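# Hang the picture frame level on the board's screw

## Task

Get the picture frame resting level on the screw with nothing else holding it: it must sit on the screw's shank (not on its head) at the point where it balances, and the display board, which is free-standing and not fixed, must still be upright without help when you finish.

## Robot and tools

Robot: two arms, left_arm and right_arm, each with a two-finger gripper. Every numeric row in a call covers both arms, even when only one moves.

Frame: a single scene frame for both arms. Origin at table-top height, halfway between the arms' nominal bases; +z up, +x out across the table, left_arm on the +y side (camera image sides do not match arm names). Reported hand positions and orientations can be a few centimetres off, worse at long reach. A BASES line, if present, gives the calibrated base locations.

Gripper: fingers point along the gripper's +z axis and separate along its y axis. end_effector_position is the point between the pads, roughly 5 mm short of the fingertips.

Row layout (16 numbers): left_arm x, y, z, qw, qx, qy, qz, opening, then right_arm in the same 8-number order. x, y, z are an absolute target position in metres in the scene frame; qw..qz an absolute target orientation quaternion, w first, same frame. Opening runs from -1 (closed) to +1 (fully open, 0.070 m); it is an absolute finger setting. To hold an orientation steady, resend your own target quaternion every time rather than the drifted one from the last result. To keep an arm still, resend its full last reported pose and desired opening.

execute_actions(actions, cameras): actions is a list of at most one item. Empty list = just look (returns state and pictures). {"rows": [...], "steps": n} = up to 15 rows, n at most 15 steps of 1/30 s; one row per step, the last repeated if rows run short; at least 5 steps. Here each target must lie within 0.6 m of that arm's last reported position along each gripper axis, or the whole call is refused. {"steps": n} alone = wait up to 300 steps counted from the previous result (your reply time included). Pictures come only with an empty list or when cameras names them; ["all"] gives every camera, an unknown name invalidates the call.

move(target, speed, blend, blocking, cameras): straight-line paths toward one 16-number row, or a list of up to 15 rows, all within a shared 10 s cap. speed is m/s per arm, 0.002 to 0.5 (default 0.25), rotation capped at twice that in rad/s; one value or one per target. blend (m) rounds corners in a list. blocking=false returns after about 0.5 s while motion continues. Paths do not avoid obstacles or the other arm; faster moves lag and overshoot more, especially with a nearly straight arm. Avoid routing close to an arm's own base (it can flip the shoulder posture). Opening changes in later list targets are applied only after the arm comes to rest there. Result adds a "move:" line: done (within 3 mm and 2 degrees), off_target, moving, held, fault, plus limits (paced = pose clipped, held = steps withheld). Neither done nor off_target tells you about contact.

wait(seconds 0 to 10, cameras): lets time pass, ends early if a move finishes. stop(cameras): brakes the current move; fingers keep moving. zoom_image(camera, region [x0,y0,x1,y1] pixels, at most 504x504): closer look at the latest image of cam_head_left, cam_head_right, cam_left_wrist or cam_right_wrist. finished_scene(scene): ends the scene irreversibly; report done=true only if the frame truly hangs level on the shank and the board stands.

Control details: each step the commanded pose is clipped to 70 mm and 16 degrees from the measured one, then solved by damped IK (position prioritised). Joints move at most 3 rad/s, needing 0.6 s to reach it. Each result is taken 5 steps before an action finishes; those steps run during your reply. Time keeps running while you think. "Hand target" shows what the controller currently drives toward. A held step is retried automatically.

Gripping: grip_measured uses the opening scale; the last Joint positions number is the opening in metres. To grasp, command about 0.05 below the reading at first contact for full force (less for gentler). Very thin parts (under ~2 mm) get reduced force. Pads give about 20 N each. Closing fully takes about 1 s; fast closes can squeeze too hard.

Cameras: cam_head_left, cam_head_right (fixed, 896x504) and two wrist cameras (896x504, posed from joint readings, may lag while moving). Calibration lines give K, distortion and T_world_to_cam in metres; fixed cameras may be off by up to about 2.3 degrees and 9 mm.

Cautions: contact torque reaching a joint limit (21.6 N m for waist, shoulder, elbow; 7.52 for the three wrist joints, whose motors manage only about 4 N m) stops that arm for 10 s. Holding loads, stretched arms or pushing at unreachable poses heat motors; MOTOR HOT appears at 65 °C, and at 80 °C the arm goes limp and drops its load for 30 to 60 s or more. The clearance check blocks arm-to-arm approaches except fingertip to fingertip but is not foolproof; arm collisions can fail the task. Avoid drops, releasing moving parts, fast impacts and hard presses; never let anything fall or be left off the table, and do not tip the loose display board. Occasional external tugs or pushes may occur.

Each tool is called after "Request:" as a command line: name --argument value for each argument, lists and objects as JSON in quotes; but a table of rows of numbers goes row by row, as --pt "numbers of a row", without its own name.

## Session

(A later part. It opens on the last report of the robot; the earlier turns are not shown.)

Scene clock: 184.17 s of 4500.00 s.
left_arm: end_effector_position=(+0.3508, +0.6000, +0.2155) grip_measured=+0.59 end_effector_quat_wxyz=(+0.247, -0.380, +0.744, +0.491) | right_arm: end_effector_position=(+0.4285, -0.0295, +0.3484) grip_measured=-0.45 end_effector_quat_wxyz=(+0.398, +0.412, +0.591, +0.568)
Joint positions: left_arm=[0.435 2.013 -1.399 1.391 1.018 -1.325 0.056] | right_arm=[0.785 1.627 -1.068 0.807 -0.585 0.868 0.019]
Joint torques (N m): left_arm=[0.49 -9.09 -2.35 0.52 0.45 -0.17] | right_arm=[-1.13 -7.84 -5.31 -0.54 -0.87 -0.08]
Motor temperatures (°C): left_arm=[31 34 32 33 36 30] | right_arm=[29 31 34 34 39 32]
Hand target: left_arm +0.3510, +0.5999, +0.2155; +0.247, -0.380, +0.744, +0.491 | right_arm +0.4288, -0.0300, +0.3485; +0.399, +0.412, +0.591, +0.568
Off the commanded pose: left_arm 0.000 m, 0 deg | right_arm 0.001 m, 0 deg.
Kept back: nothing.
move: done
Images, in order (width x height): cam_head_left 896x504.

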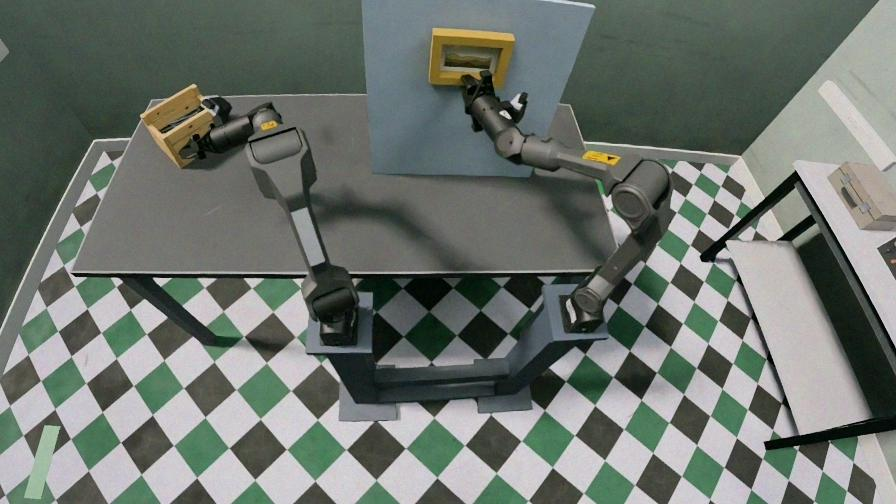

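Request:
move --pt "0.3510 0.5999 0.2155 0.247 -0.380 0.744 0.491 0.59 0.4290 -0.0299 0.3445 0.3985 0.4124 0.5908 0.5675 -0.50" --pt "0.3510 0.5999 0.2155 0.247 -0.380 0.744 0.491 0.59 0.4290 -0.0299 0.3420 0.3985 0.4124 0.5908 0.5675 -0.50" --speed '[0.02, 0.01]' --cameras '["cam_head_left"]'

Request:
zoom_image --camera "cam_head_left" --region '[410, 10, 470, 60]'

Request:
zoom_image --camera "cam_head_left" --region '[480, 20, 540, 70]'

Scene clock: 185.23 s of 4500.00 s.
left_arm: end_effector_position=(+0.3508, +0.6000, +0.2155) grip_measured=+0.59 end_effector_quat_wxyz=(+0.247, -0.380, +0.744, +0.491) | right_arm: end_effector_position=(+0.4288, -0.0300, +0.3437) grip_measured=-0.45 end_effector_quat_wxyz=(+0.399, +0.412, +0.589, +0.569)
Joint positions: left_arm=[0.435 2.013 -1.399 1.391 1.018 -1.325 0.056] | right_arm=[0.784 1.635 -1.054 0.779 -0.605 0.902 0.019]
Joint torques (N m): left_arm=[0.45 -9.22 -2.42 0.52 0.44 -0.12] | right_arm=[-0.75 -3.83 -3.08 -0.43 -0.27 -0.09]
Motor temperatures (°C): left_arm=[31 34 32 33 36 30] | right_arm=[29 31 34 34 39 32]
Hand target: left_arm +0.3510, +0.5999, +0.2155; +0.247, -0.380, +0.744, +0.491 | right_arm +0.4290, -0.0299, +0.3420; +0.399, +0.412, +0.591, +0.568
Off the commanded pose: left_arm 0.000 m, 0 deg | right_arm 0.002 m, 0 deg.
Kept back: nothing.
move: done
Images, in order (width x height): cam_head_left 896x504.

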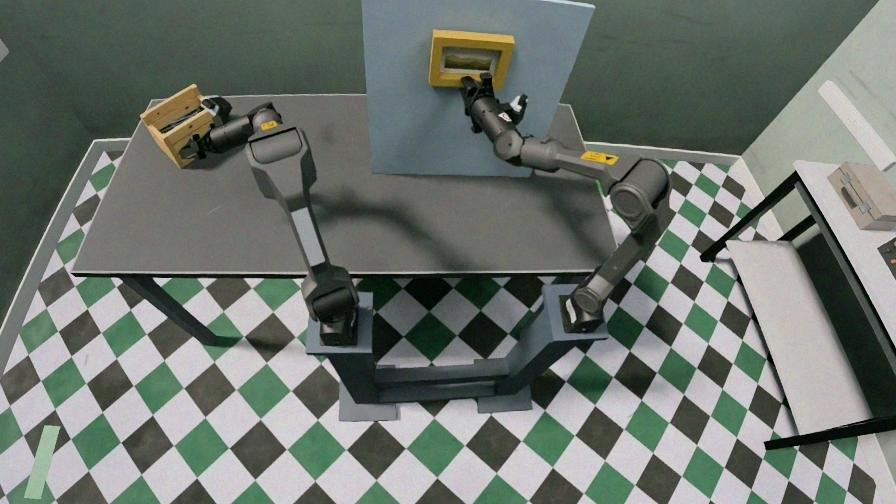

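Scaled by 8.400 from the camera's 896x504 image, which has a finer 1280x720 frame.

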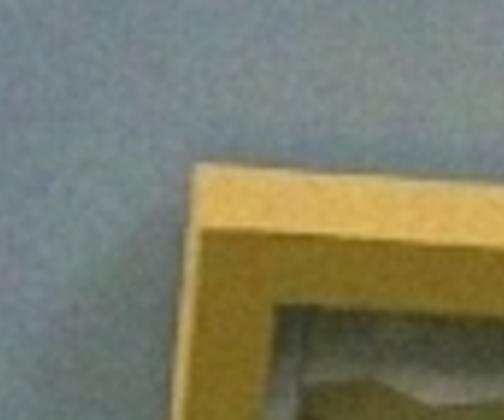

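Scaled by 8.400 from the camera's 896x504 image, which has a finer 1280x720 frame.

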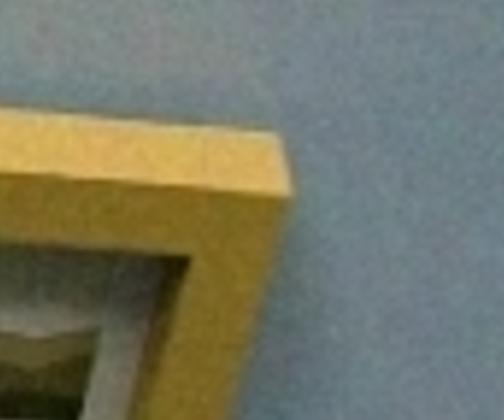

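Request:
move --pt "0.3510 0.5999 0.2155 0.247 -0.380 0.744 0.491 0.59 0.4286 -0.0299 0.3460 0.3923 0.4183 0.5949 0.5632 -0.50" --pt "0.3510 0.5999 0.2155 0.247 -0.380 0.744 0.491 0.59 0.4286 -0.0299 0.3418 0.3923 0.4183 0.5949 0.5632 -0.50" --speed '[0.02, 0.01]' --cameras '["cam_head_left"]'

Request:
zoom_image --camera "cam_head_left" --region '[410, 10, 470, 60]'

Request:
zoom_image --camera "cam_head_left" --region '[480, 20, 540, 70]'

Scene clock: 187.53 s of 4500.00 s.
left_arm: end_effector_position=(+0.3508, +0.6000, +0.2155) grip_measured=+0.59 end_effector_quat_wxyz=(+0.247, -0.380, +0.744, +0.491) | right_arm: end_effector_position=(+0.4286, -0.0300, +0.3434) grip_measured=-0.44 end_effector_quat_wxyz=(+0.393, +0.418, +0.594, +0.564)
Joint positions: left_arm=[0.435 2.013 -1.399 1.391 1.018 -1.325 0.056] | right_arm=[0.784 1.629 -1.064 0.819 -0.578 0.869 0.019]
Joint torques (N m): left_arm=[0.46 -9.11 -2.45 0.51 0.44 -0.15] | right_arm=[0.19 -4.17 -3.12 -0.51 -0.23 0.03]
Motor temperatures (°C): left_arm=[31 34 32 33 36 30] | right_arm=[29 31 34 34 39 32]
Hand target: left_arm +0.3510, +0.5999, +0.2155; +0.247, -0.380, +0.744, +0.491 | right_arm +0.4286, -0.0299, +0.3418; +0.392, +0.418, +0.595, +0.563
Off the commanded pose: left_arm 0.000 m, 0 deg | right_arm 0.002 m, 0 deg.
Kept back: nothing.
move: done
Images, in order (width x height): cam_head_left 896x504.

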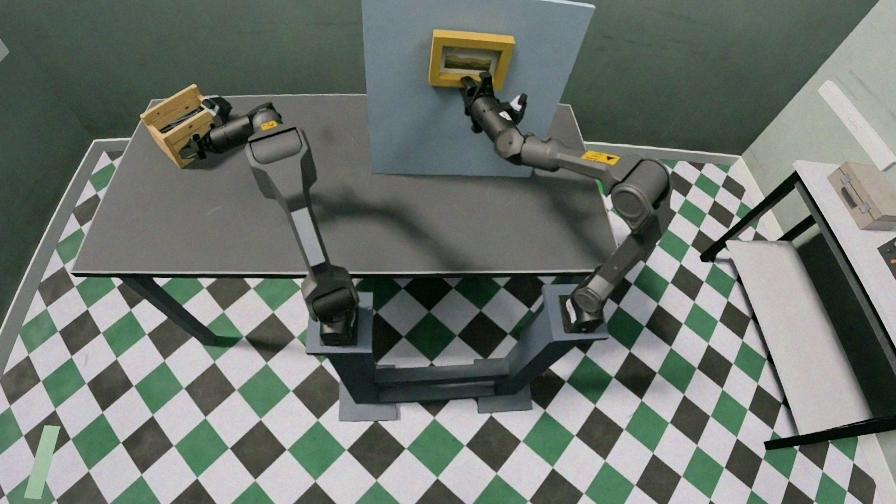

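Scaled by 8.400 from the camera's 896x504 image, which has a finer 1280x720 frame.

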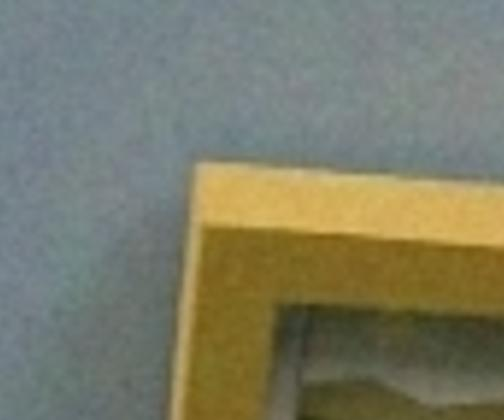

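Scaled by 8.400 from the camera's 896x504 image, which has a finer 1280x720 frame.

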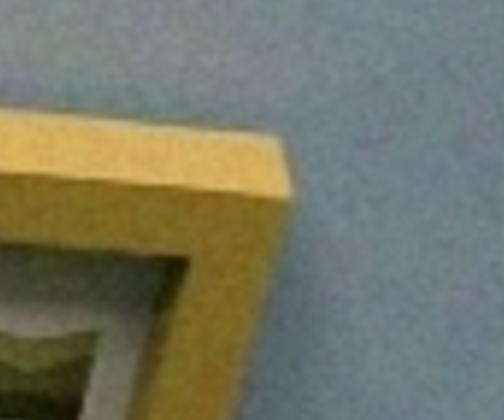

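Request:
move --pt "0.3510 0.5999 0.2155 0.247 -0.380 0.744 0.491 0.59 0.4283 -0.0299 0.3450 0.4000 0.4109 0.5898 0.5686 -0.50" --pt "0.3510 0.5999 0.2155 0.247 -0.380 0.744 0.491 0.59 0.4283 -0.0299 0.3412 0.4000 0.4109 0.5898 0.5686 -0.50" --speed '[0.02, 0.01]' --cameras '["cam_head_left"]'

Request:
zoom_image --camera "cam_head_left" --region '[410, 10, 470, 60]'

Request:
zoom_image --camera "cam_head_left" --region '[480, 20, 540, 70]'

Scene clock: 189.97 s of 4500.00 s.
left_arm: end_effector_position=(+0.3508, +0.6000, +0.2155) grip_measured=+0.59 end_effector_quat_wxyz=(+0.247, -0.380, +0.744, +0.491) | right_arm: end_effector_position=(+0.4285, -0.0301, +0.3431) grip_measured=-0.45 end_effector_quat_wxyz=(+0.401, +0.410, +0.588, +0.570)
Joint positions: left_arm=[0.435 2.013 -1.399 1.391 1.018 -1.325 0.056] | right_arm=[0.785 1.637 -1.048 0.767 -0.616 0.912 0.019]
Joint torques (N m): left_arm=[0.63 -9.21 -2.44 0.52 0.42 -0.15] | right_arm=[2.06 -3.72 -2.43 -0.59 0.13 -0.1]
Motor temperatures (°C): left_arm=[31 34 32 33 36 30] | right_arm=[29 31 34 34 39 32]
Hand target: left_arm +0.3510, +0.5999, +0.2155; +0.247, -0.380, +0.744, +0.491 | right_arm +0.4283, -0.0299, +0.3412; +0.400, +0.411, +0.590, +0.569
Off the commanded pose: left_arm 0.000 m, 0 deg | right_arm 0.002 m, 0 deg.
Kept back: nothing.
move: done
Images, in order (width x height): cam_head_left 896x504.

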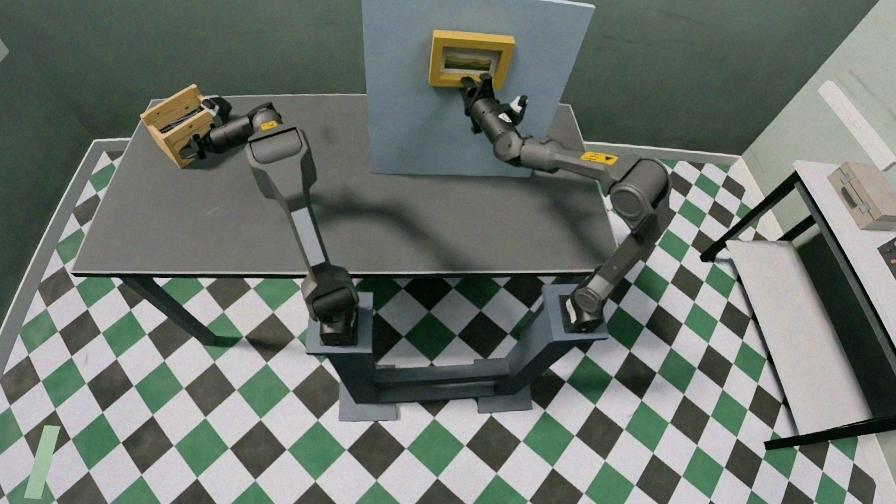

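Scaled by 8.400 from the camera's 896x504 image, which has a finer 1280x720 frame.

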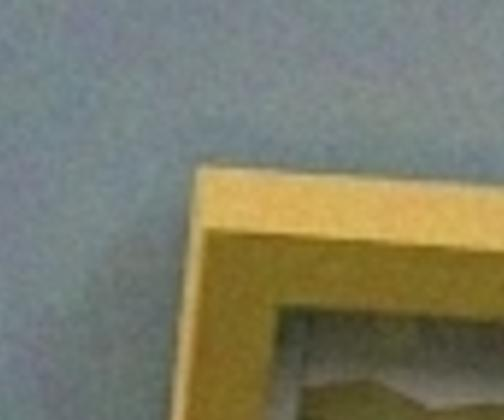

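Scaled by 8.400 from the camera's 896x504 image, which has a finer 1280x720 frame.

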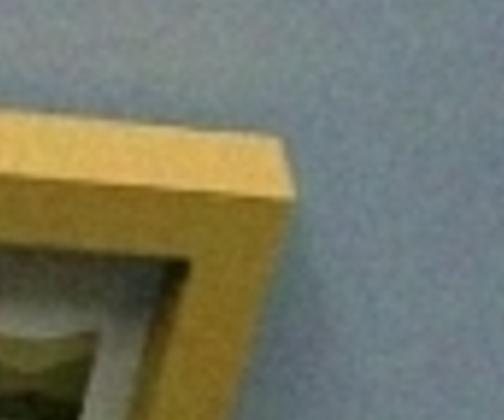

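Request:
move --pt "0.3510 0.5999 0.2155 0.247 -0.380 0.744 0.491 0.59 0.4283 -0.0301 0.3425 0.4000 0.4109 0.5898 0.5686 -0.50" --pt "0.3510 0.5999 0.2155 0.247 -0.380 0.744 0.491 0.59 0.4283 -0.0301 0.3425 0.4000 0.4109 0.5898 0.5686 -0.44" --pt "0.3510 0.5999 0.2155 0.247 -0.380 0.744 0.491 0.59 0.4283 -0.0301 0.3425 0.4000 0.4109 0.5898 0.5686 -0.40" --pt "0.3510 0.5999 0.2155 0.247 -0.380 0.744 0.491 0.59 0.4283 -0.0301 0.3425 0.4000 0.4109 0.5898 0.5686 -0.32" --speed '[0.01, 0.02, 0.02, 0.02]' --cameras '["cam_head_left"]'

Request:
zoom_image --camera "cam_head_left" --region '[410, 10, 470, 60]'

Request:
zoom_image --camera "cam_head_left" --region '[480, 20, 540, 70]'

Scene clock: 193.97 s of 4500.00 s.
left_arm: end_effector_position=(+0.3508, +0.6000, +0.2155) grip_measured=+0.59 end_effector_quat_wxyz=(+0.247, -0.380, +0.744, +0.491) | right_arm: end_effector_position=(+0.4282, -0.0299, +0.3419) grip_measured=-0.32 end_effector_quat_wxyz=(+0.400, +0.411, +0.591, +0.568)
Joint positions: left_arm=[0.435 2.013 -1.399 1.391 1.018 -1.325 0.056] | right_arm=[0.785 1.636 -1.048 0.773 -0.609 0.906 0.024]
Joint torques (N m): left_arm=[0.45 -9.22 -2.45 0.53 0.46 -0.14] | right_arm=[-0.44 -7.22 -4.71 -0.64 -0.76 0.04]
Motor temperatures (°C): left_arm=[31 34 32 33 36 30] | right_arm=[29 31 33 34 39 32]
Hand target: left_arm +0.3510, +0.5999, +0.2155; +0.247, -0.380, +0.744, +0.491 | right_arm +0.4283, -0.0301, +0.3425; +0.400, +0.411, +0.590, +0.569
Off the commanded pose: left_arm 0.000 m, 0 deg | right_arm 0.001 m, 0 deg.
Kept back: nothing.
move: done
Images, in order (width x height): cam_head_left 896x504.

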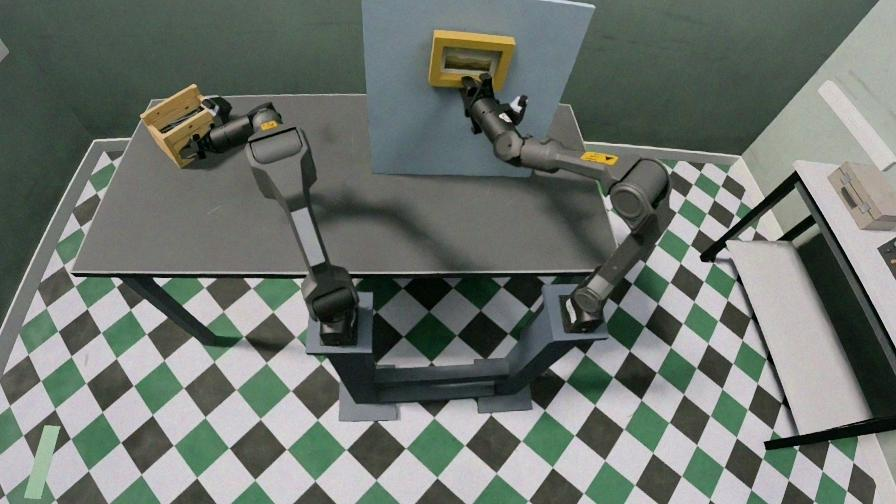

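Scaled by 8.400 from the camera's 896x504 image, which has a finer 1280x720 frame.

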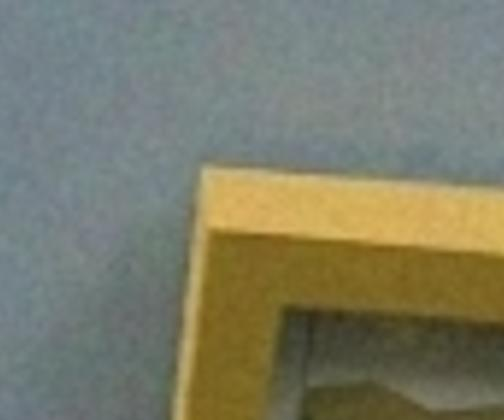

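Scaled by 8.400 from the camera's 896x504 image, which has a finer 1280x720 frame.

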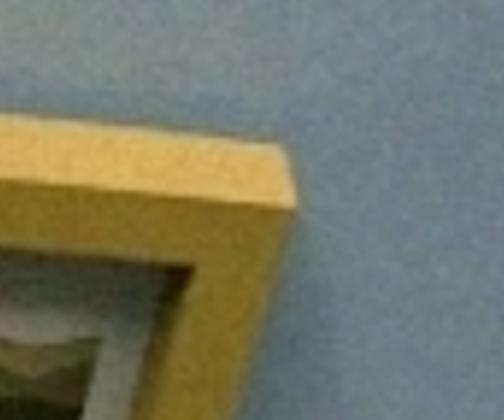

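Request:
move --pt "0.3510 0.5999 0.2155 0.247 -0.380 0.744 0.491 0.59 0.4284 -0.0301 0.3421 0.4000 0.4109 0.5898 0.5686 -0.40" --pt "0.3510 0.5999 0.2155 0.247 -0.380 0.744 0.491 0.59 0.4284 -0.0301 0.3421 0.4000 0.4109 0.5898 0.5686 -0.49" --pt "0.3510 0.5999 0.2155 0.247 -0.380 0.744 0.491 0.59 0.4284 -0.0322 0.3421 0.4050 0.4056 0.5959 0.5624 -0.49" --speed '[0.02, 0.02, 0.02]' --cameras '["cam_head_left"]'

Request:
zoom_image --camera "cam_head_left" --region '[410, 10, 470, 60]'

Request:
zoom_image --camera "cam_head_left" --region '[480, 20, 540, 70]'

Scene clock: 199.27 s of 4500.00 s.
left_arm: end_effector_position=(+0.3508, +0.6000, +0.2155) grip_measured=+0.59 end_effector_quat_wxyz=(+0.247, -0.380, +0.744, +0.491) | right_arm: end_effector_position=(+0.4285, -0.0321, +0.3419) grip_measured=-0.44 end_effector_quat_wxyz=(+0.405, +0.406, +0.596, +0.562)
Joint positions: left_arm=[0.435 2.013 -1.399 1.391 1.018 -1.325 0.056] | right_arm=[0.779 1.631 -1.046 0.775 -0.6 0.881 0.019]
Joint torques (N m): left_arm=[0.46 -9.38 -2.25 0.54 0.49 -0.16] | right_arm=[0.7 -6.67 -3.5 -0.83 -0.32 -0.34]
Motor temperatures (°C): left_arm=[31 34 32 33 36 30] | right_arm=[29 31 33 34 39 32]
Hand target: left_arm +0.3510, +0.5999, +0.2155; +0.247, -0.380, +0.744, +0.491 | right_arm +0.4284, -0.0322, +0.3421; +0.405, +0.406, +0.596, +0.562
Off the commanded pose: left_arm 0.000 m, 0 deg | right_arm 0.000 m, 0 deg.
Kept back: nothing.
move: done
Images, in order (width x height): cam_head_left 896x504.

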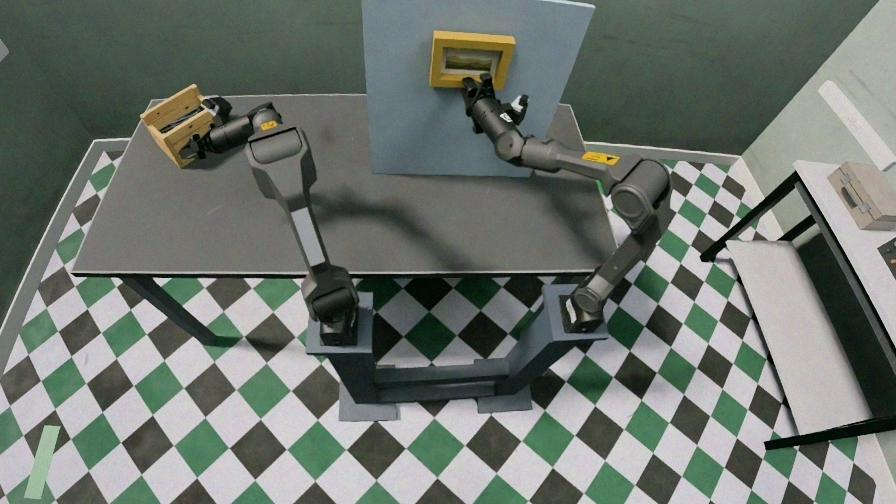

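Scaled by 8.400 from the camera's 896x504 image, which has a finer 1280x720 frame.

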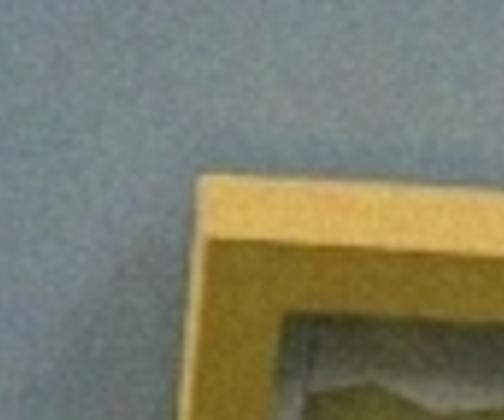

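Scaled by 8.400 from the camera's 896x504 image, which has a finer 1280x720 frame.

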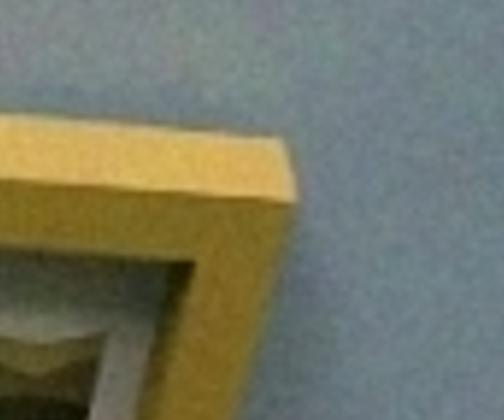

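Request:
move --target '[0.3510, 0.5999, 0.2155, 0.247, -0.380, 0.744, 0.491, 0.59, 0.4284, -0.0333, 0.3421, 0.4074, 0.4031, 0.5994, 0.5588, -0.49]' --speed 0.02 --cameras '["cam_head_left"]'

Request:
zoom_image --camera "cam_head_left" --region '[410, 10, 470, 60]'

Request:
zoom_image --camera "cam_head_left" --region '[480, 20, 540, 70]'

Scene clock: 201.40 s of 4500.00 s.
left_arm: end_effector_position=(+0.3508, +0.6000, +0.2155) grip_measured=+0.59 end_effector_quat_wxyz=(+0.247, -0.380, +0.744, +0.491) | right_arm: end_effector_position=(+0.4282, -0.0328, +0.3417) grip_measured=-0.44 end_effector_quat_wxyz=(+0.407, +0.403, +0.600, +0.559)
Joint positions: left_arm=[0.435 2.013 -1.399 1.391 1.018 -1.325 0.056] | right_arm=[0.777 1.627 -1.045 0.779 -0.593 0.865 0.019]
Joint torques (N m): left_arm=[0.38 -9.39 -2.38 0.52 0.47 -0.14] | right_arm=[0.88 -7.36 -4.02 -1.07 -0.47 -0.47]
Motor temperatures (°C): left_arm=[31 34 32 33 36 30] | right_arm=[29 31 33 34 39 32]
Hand target: left_arm +0.3510, +0.5999, +0.2155; +0.247, -0.380, +0.744, +0.491 | right_arm +0.4284, -0.0333, +0.3421; +0.407, +0.403, +0.599, +0.559
Off the commanded pose: left_arm 0.000 m, 0 deg | right_arm 0.001 m, 0 deg.
Kept back: nothing.
move: done
Images, in order (width x height): cam_head_left 896x504.

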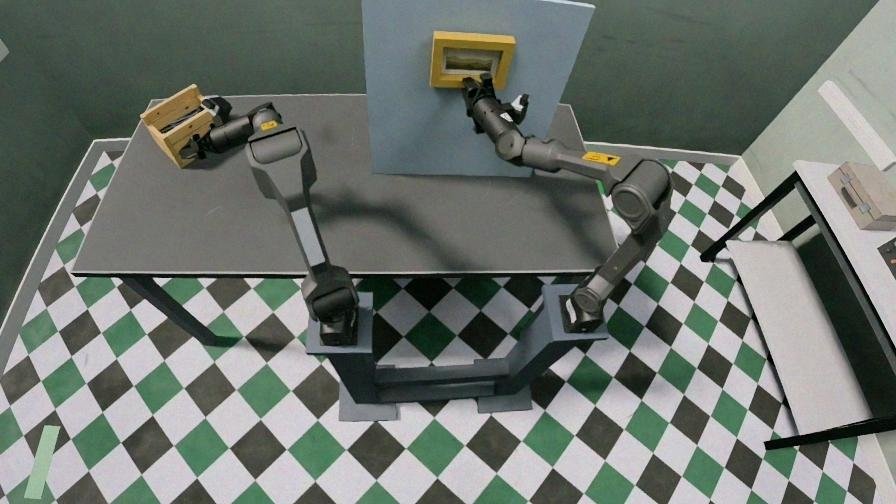

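Scaled by 8.400 from the camera's 896x504 image, which has a finer 1280x720 frame.

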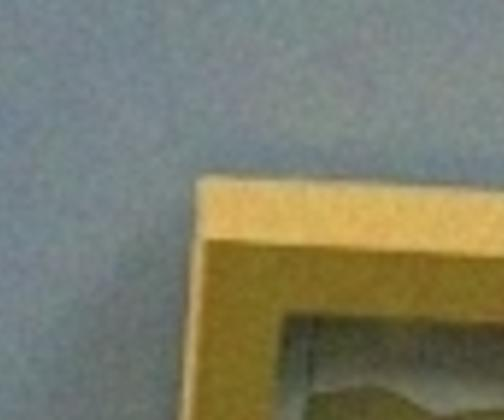

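Scaled by 8.400 from the camera's 896x504 image, which has a finer 1280x720 frame.

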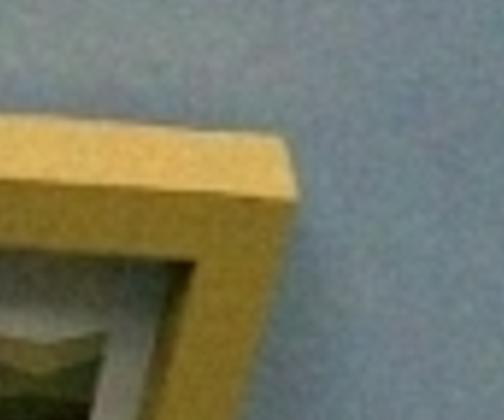

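Request:
move --target '[0.3510, 0.5999, 0.2155, 0.247, -0.380, 0.744, 0.491, 0.59, 0.4284, -0.0340, 0.3421, 0.4091, 0.4012, 0.6019, 0.5562, -0.49]' --speed 0.02 --cameras '["cam_head_left"]'

Request:
zoom_image --camera "cam_head_left" --region '[410, 10, 470, 60]'

Request:
zoom_image --camera "cam_head_left" --region '[480, 20, 540, 70]'

Scene clock: 202.50 s of 4500.00 s.
left_arm: end_effector_position=(+0.3508, +0.6000, +0.2155) grip_measured=+0.59 end_effector_quat_wxyz=(+0.247, -0.380, +0.744, +0.491) | right_arm: end_effector_position=(+0.4282, -0.0336, +0.3419) grip_measured=-0.44 end_effector_quat_wxyz=(+0.409, +0.401, +0.602, +0.556)
Joint positions: left_arm=[0.435 2.013 -1.399 1.391 1.018 -1.325 0.056] | right_arm=[0.776 1.624 -1.045 0.783 -0.588 0.853 0.019]
Joint torques (N m): left_arm=[0.45 -9.17 -2.38 0.5 0.47 -0.16] | right_arm=[0.88 -7.45 -4.12 -1.06 -0.48 -0.47]
Motor temperatures (°C): left_arm=[31 34 32 33 36 30] | right_arm=[29 31 33 34 39 32]
Hand target: left_arm +0.3510, +0.5999, +0.2155; +0.247, -0.380, +0.744, +0.491 | right_arm +0.4284, -0.0340, +0.3421; +0.409, +0.401, +0.602, +0.556
Off the commanded pose: left_arm 0.000 m, 0 deg | right_arm 0.000 m, 0 deg.
Kept back: nothing.
move: done
Images, in order (width x height): cam_head_left 896x504.

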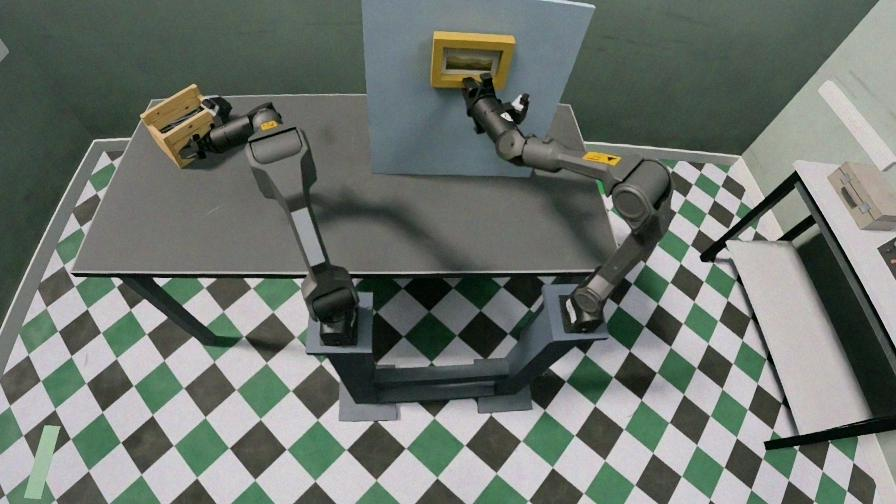

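Scaled by 8.400 from the camera's 896x504 image, which has a finer 1280x720 frame.

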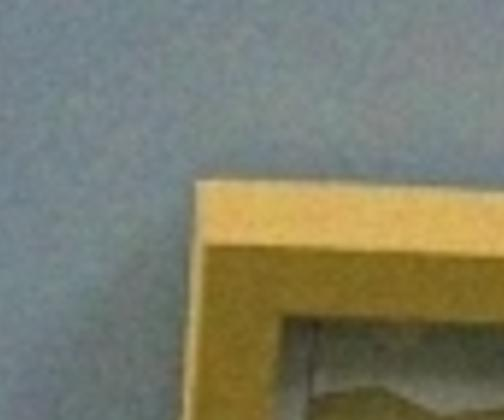

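Scaled by 8.400 from the camera's 896x504 image, which has a finer 1280x720 frame.

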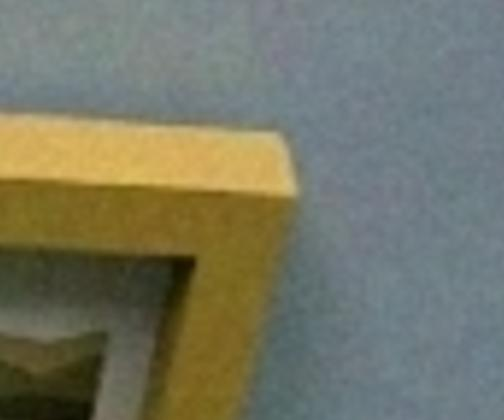

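Request:
move --pt "0.3510 0.5999 0.2155 0.247 -0.380 0.744 0.491 0.59 0.4284 -0.0340 0.3421 0.4091 0.4012 0.6019 0.5562 -0.45" --pt "0.3510 0.5999 0.2155 0.247 -0.380 0.744 0.491 0.59 0.4284 -0.0340 0.3421 0.4091 0.4012 0.6019 0.5562 -0.42" --pt "0.3510 0.5999 0.2155 0.247 -0.380 0.744 0.491 0.59 0.4284 -0.0340 0.3421 0.4091 0.4012 0.6019 0.5562 -0.38" --pt "0.3510 0.5999 0.2155 0.247 -0.380 0.744 0.491 0.59 0.4284 -0.0340 0.3421 0.4091 0.4012 0.6019 0.5562 -0.32" --speed 0.02 --cameras '["cam_head_left"]'

Request:
zoom_image --camera "cam_head_left" --region '[410, 10, 470, 60]'

Request:
zoom_image --camera "cam_head_left" --region '[480, 20, 540, 70]'

Scene clock: 207.27 s of 4500.00 s.
left_arm: end_effector_position=(+0.3508, +0.6000, +0.2155) grip_measured=+0.59 end_effector_quat_wxyz=(+0.247, -0.380, +0.744, +0.491) | right_arm: end_effector_position=(+0.4283, -0.0336, +0.3420) grip_measured=-0.32 end_effector_quat_wxyz=(+0.409, +0.401, +0.602, +0.556)
Joint positions: left_arm=[0.435 2.013 -1.399 1.391 1.018 -1.325 0.056] | right_arm=[0.776 1.624 -1.045 0.783 -0.588 0.853 0.024]
Joint torques (N m): left_arm=[0.52 -9.58 -2.33 0.53 0.48 -0.17] | right_arm=[-0.31 -5.89 -4.54 -0.63 -0.53 0.17]
Motor temperatures (°C): left_arm=[31 34 32 32 36 30] | right_arm=[29 31 33 35 39 32]
Hand target: left_arm +0.3510, +0.5999, +0.2155; +0.247, -0.380, +0.744, +0.491 | right_arm +0.4284, -0.0340, +0.3421; +0.409, +0.401, +0.602, +0.556
Off the commanded pose: left_arm 0.000 m, 0 deg | right_arm 0.000 m, 0 deg.
Kept back: nothing.
move: done
Images, in order (width x height): cam_head_left 896x504.

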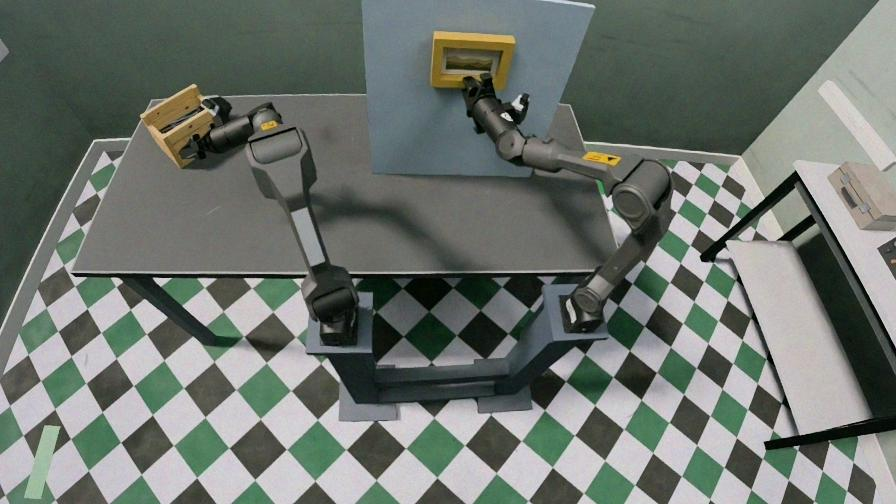

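Scaled by 8.400 from the camera's 896x504 image, which has a finer 1280x720 frame.

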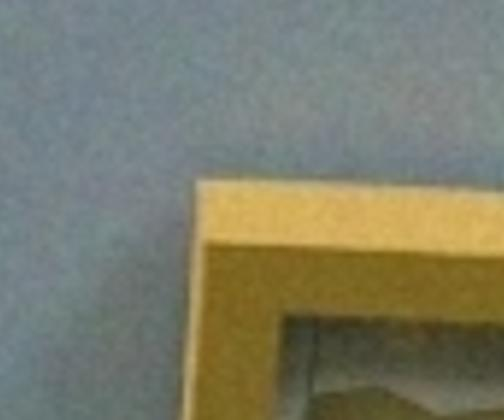

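Scaled by 8.400 from the camera's 896x504 image, which has a finer 1280x720 frame.

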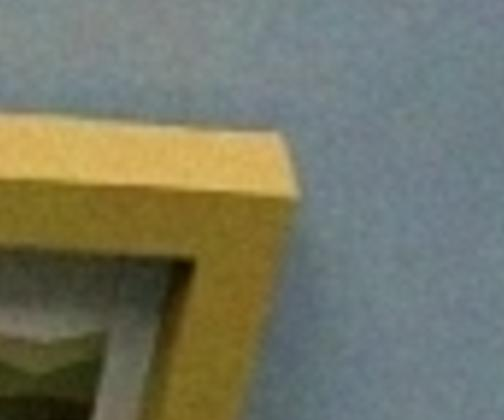

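Request:
move --pt "0.3510 0.5999 0.2155 0.247 -0.380 0.744 0.491 0.59 0.4284 -0.0340 0.3421 0.4091 0.4012 0.6019 0.5562 -0.25" --pt "0.3510 0.5999 0.2155 0.247 -0.380 0.744 0.491 0.59 0.4284 -0.0340 0.3421 0.4091 0.4012 0.6019 0.5562 -0.10" --speed 0.02 --cameras '["cam_head_left"]'

Request:
zoom_image --camera "cam_head_left" --region '[410, 10, 470, 60]'

Request:
zoom_image --camera "cam_head_left" --region '[480, 20, 540, 70]'

Scene clock: 209.53 s of 4500.00 s.
left_arm: end_effector_position=(+0.3508, +0.6000, +0.2155) grip_measured=+0.59 end_effector_quat_wxyz=(+0.247, -0.380, +0.744, +0.491) | right_arm: end_effector_position=(+0.4283, -0.0336, +0.3420) grip_measured=-0.10 end_effector_quat_wxyz=(+0.409, +0.401, +0.602, +0.556)
Joint positions: left_arm=[0.435 2.013 -1.399 1.391 1.018 -1.325 0.056] | right_arm=[0.776 1.624 -1.045 0.783 -0.588 0.853 0.032]
Joint torques (N m): left_arm=[0.42 -9.61 -2.34 0.53 0.47 -0.16] | right_arm=[-0.05 -5.27 -4.73 -0.63 -0.54 0.16]
Motor temperatures (°C): left_arm=[31 34 32 32 36 30] | right_arm=[29 31 33 34 39 32]
Hand target: left_arm +0.3510, +0.5999, +0.2155; +0.247, -0.380, +0.744, +0.491 | right_arm +0.4284, -0.0340, +0.3421; +0.409, +0.401, +0.602, +0.556
Off the commanded pose: left_arm 0.000 m, 0 deg | right_arm 0.000 m, 0 deg.
Kept back: nothing.
move: done
Images, in order (width x height): cam_head_left 896x504.

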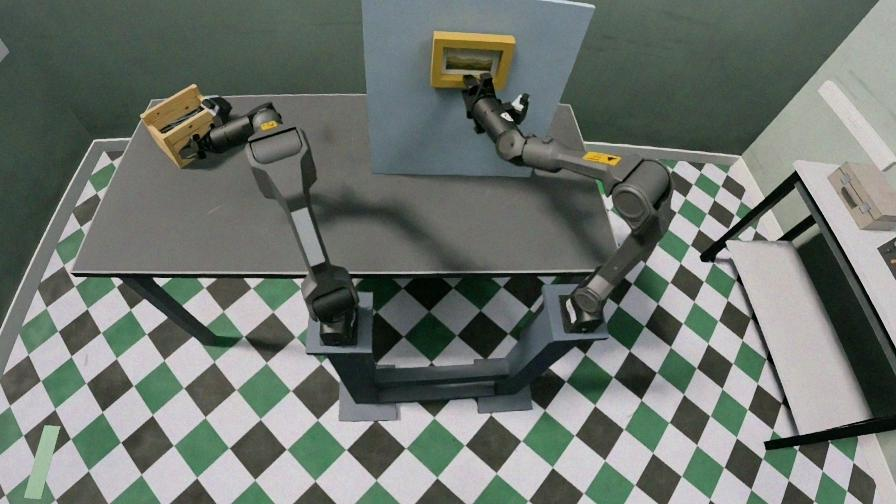

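Scaled by 8.400 from the camera's 896x504 image, which has a finer 1280x720 frame.

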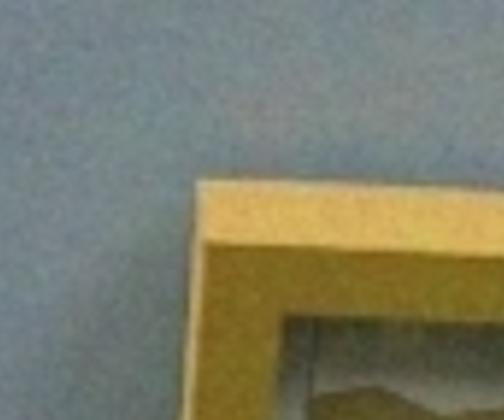

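Scaled by 8.400 from the camera's 896x504 image, which has a finer 1280x720 frame.

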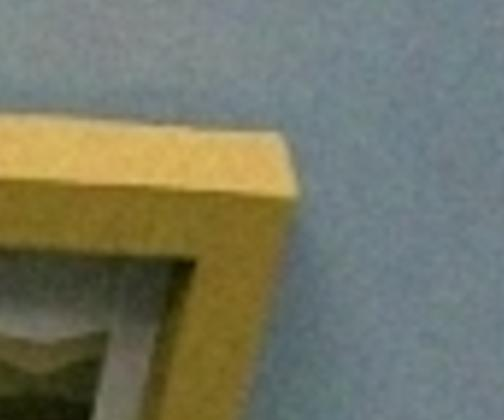

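Request:
wait --seconds 0.1 --cameras '["cam_head_left", "cam_head_right"]'

Request:
zoom_image --camera "cam_head_left" --region '[356, 140, 416, 190]'

Request:
zoom_image --camera "cam_head_left" --region '[500, 150, 560, 200]'

Request:
zoom_image --camera "cam_head_left" --region '[540, 0, 600, 50]'

Request:
zoom_image --camera "cam_head_right" --region '[340, 0, 640, 200]'

Scene clock: 210.43 s of 4500.00 s.
left_arm: end_effector_position=(+0.3508, +0.6000, +0.2155) grip_measured=+0.59 end_effector_quat_wxyz=(+0.247, -0.380, +0.744, +0.491) | right_arm: end_effector_position=(+0.4283, -0.0336, +0.3420) grip_measured=-0.10 end_effector_quat_wxyz=(+0.409, +0.401, +0.602, +0.556)
Joint positions: left_arm=[0.435 2.013 -1.399 1.391 1.018 -1.325 0.056] | right_arm=[0.776 1.624 -1.045 0.783 -0.588 0.853 0.032]
Joint torques (N m): left_arm=[0.36 -9.34 -2.32 0.56 0.45 -0.16] | right_arm=[0.07 -5.29 -4.7 -0.63 -0.54 0.15]
Motor temperatures (°C): left_arm=[31 34 32 32 36 30] | right_arm=[29 31 33 34 39 32]
Hand target: left_arm +0.3510, +0.5999, +0.2155; +0.247, -0.380, +0.744, +0.491 | right_arm +0.4284, -0.0340, +0.3421; +0.409, +0.401, +0.602, +0.556
Off the commanded pose: left_arm 0.000 m, 0 deg | right_arm 0.000 m, 0 deg.
Steps of this call (1-27: nothing new was sent). Readings (end_effector_position of left_arm | right_arm):
1: (+0.3508, +0.6000, +0.2155) | (+0.4283, -0.0336, +0.3420)
2: (+0.3508, +0.6000, +0.2155) | (+0.4283, -0.0336, +0.3420)
4: (+0.3508, +0.6000, +0.2155) | (+0.4283, -0.0336, +0.3420)
8: (+0.3508, +0.6000, +0.2155) | (+0.4283, -0.0336, +0.3420)
27: the state above
Images, in order (width x height): cam_head_left 896x504, cam_head_right 896x504.

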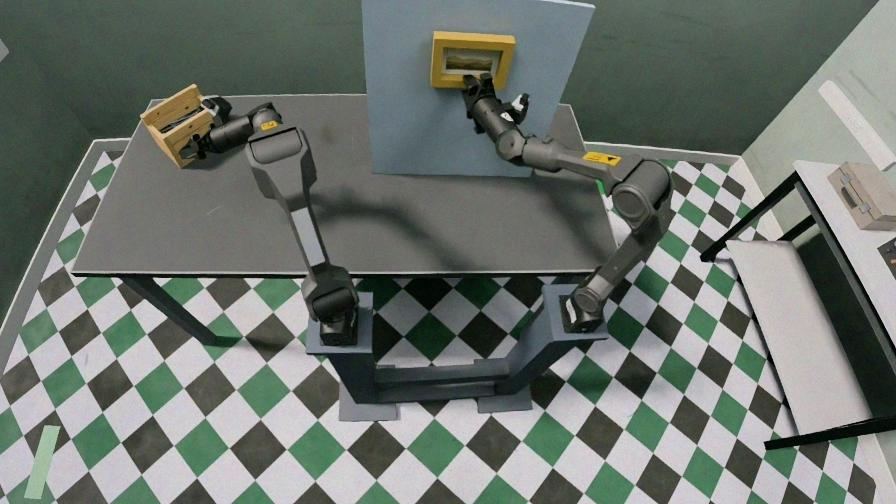

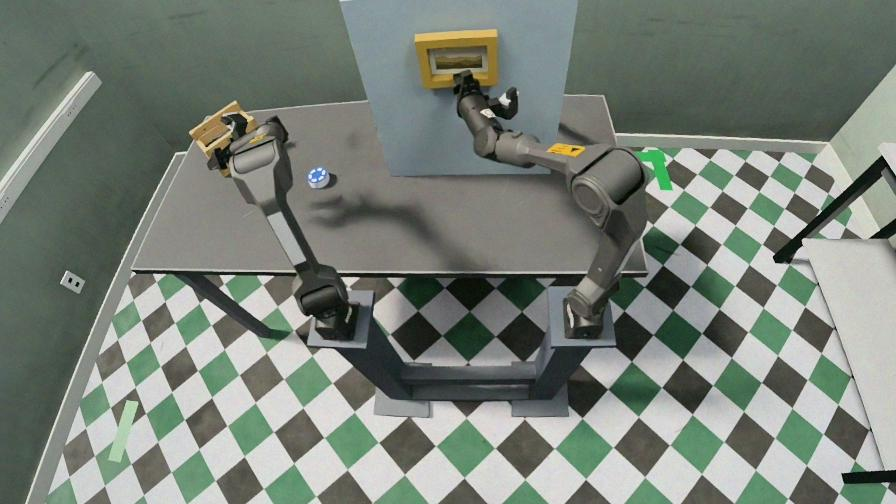

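Scaled by 8.400 from the camera's 896x504 image, which has a finer 1280x720 frame.

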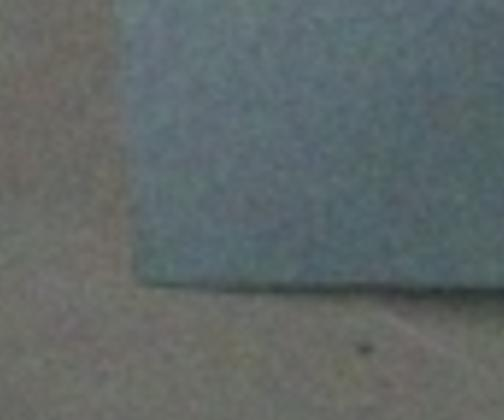

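Scaled by 8.400 from the camera's 896x504 image, which has a finer 1280x720 frame.

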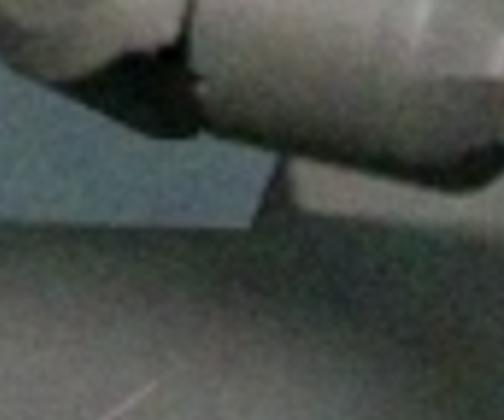

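Scaled by 8.400 from the camera's 896x504 image, which has a finer 1280x720 frame.

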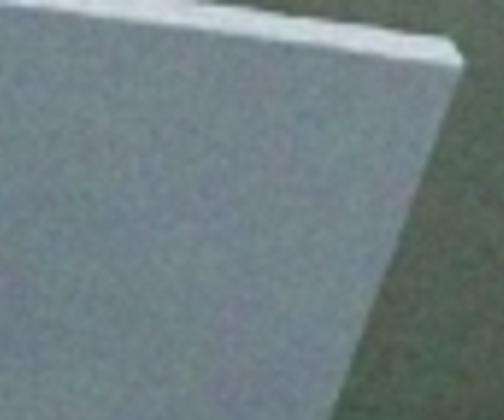

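Scaled by 1.680 from the camera's 896x504 image, which has a finer 1280x720 frame.

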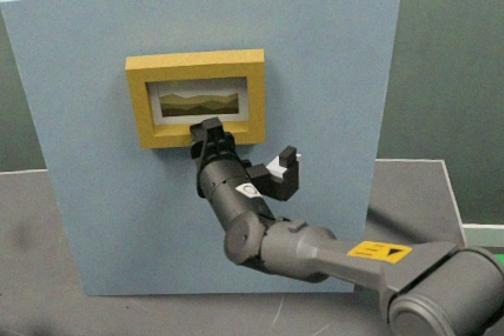

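Request:
move --pt "0.3510 0.5999 0.2155 0.247 -0.380 0.744 0.491 0.59 0.4284 -0.0340 0.3421 0.4091 0.4012 0.6019 0.5562 -0.36" --pt "0.3510 0.5999 0.2155 0.247 -0.380 0.744 0.491 0.59 0.4284 -0.0340 0.3421 0.4091 0.4012 0.6019 0.5562 -0.42" --pt "0.3510 0.5999 0.2155 0.247 -0.380 0.744 0.491 0.59 0.4284 -0.0340 0.3421 0.4091 0.4012 0.6019 0.5562 -0.49" --pt "0.3510 0.5999 0.2155 0.247 -0.380 0.744 0.491 0.59 0.4284 -0.0329 0.3421 0.4067 0.4038 0.5984 0.5598 -0.49" --speed 0.02 --cameras '["cam_head_left"]'

Request:
zoom_image --camera "cam_head_left" --region '[410, 10, 470, 60]'

Request:
zoom_image --camera "cam_head_left" --region '[480, 20, 540, 70]'

Scene clock: 217.30 s of 4500.00 s.
left_arm: end_effector_position=(+0.3508, +0.6000, +0.2155) grip_measured=+0.59 end_effector_quat_wxyz=(+0.247, -0.380, +0.744, +0.491) | right_arm: end_effector_position=(+0.4284, -0.0331, +0.3422) grip_measured=-0.44 end_effector_quat_wxyz=(+0.407, +0.404, +0.598, +0.560)
Joint positions: left_arm=[0.435 2.013 -1.399 1.391 1.018 -1.325 0.056] | right_arm=[0.777 1.627 -1.045 0.779 -0.596 0.869 0.019]
Joint torques (N m): left_arm=[0.49 -9.4 -2.29 0.51 0.51 -0.17] | right_arm=[1.18 -5.46 -4.9 -0.81 -0.68 -0.03]
Motor temperatures (°C): left_arm=[31 34 32 32 36 30] | right_arm=[29 31 33 34 39 31]
Hand target: left_arm +0.3510, +0.5999, +0.2155; +0.247, -0.380, +0.744, +0.491 | right_arm +0.4284, -0.0329, +0.3421; +0.407, +0.404, +0.598, +0.560
Off the commanded pose: left_arm 0.000 m, 0 deg | right_arm 0.000 m, 0 deg.
Kept back: nothing.
move: done
Images, in order (width x height): cam_head_left 896x504.

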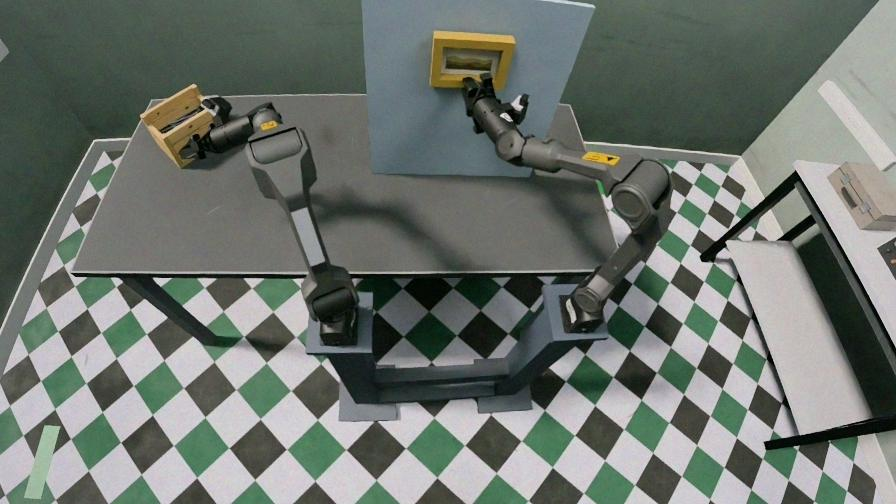

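Scaled by 8.400 from the camera's 896x504 image, which has a finer 1280x720 frame.

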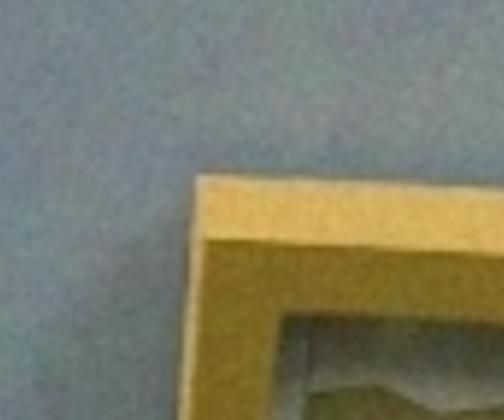

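Scaled by 8.400 from the camera's 896x504 image, which has a finer 1280x720 frame.

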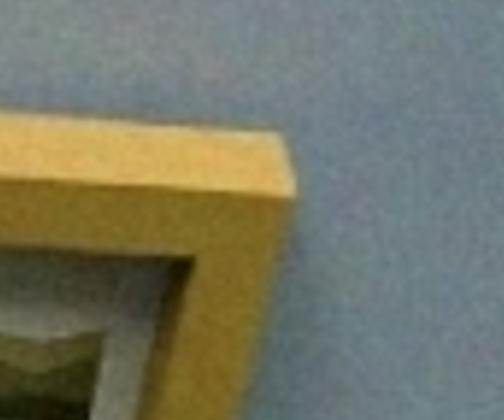

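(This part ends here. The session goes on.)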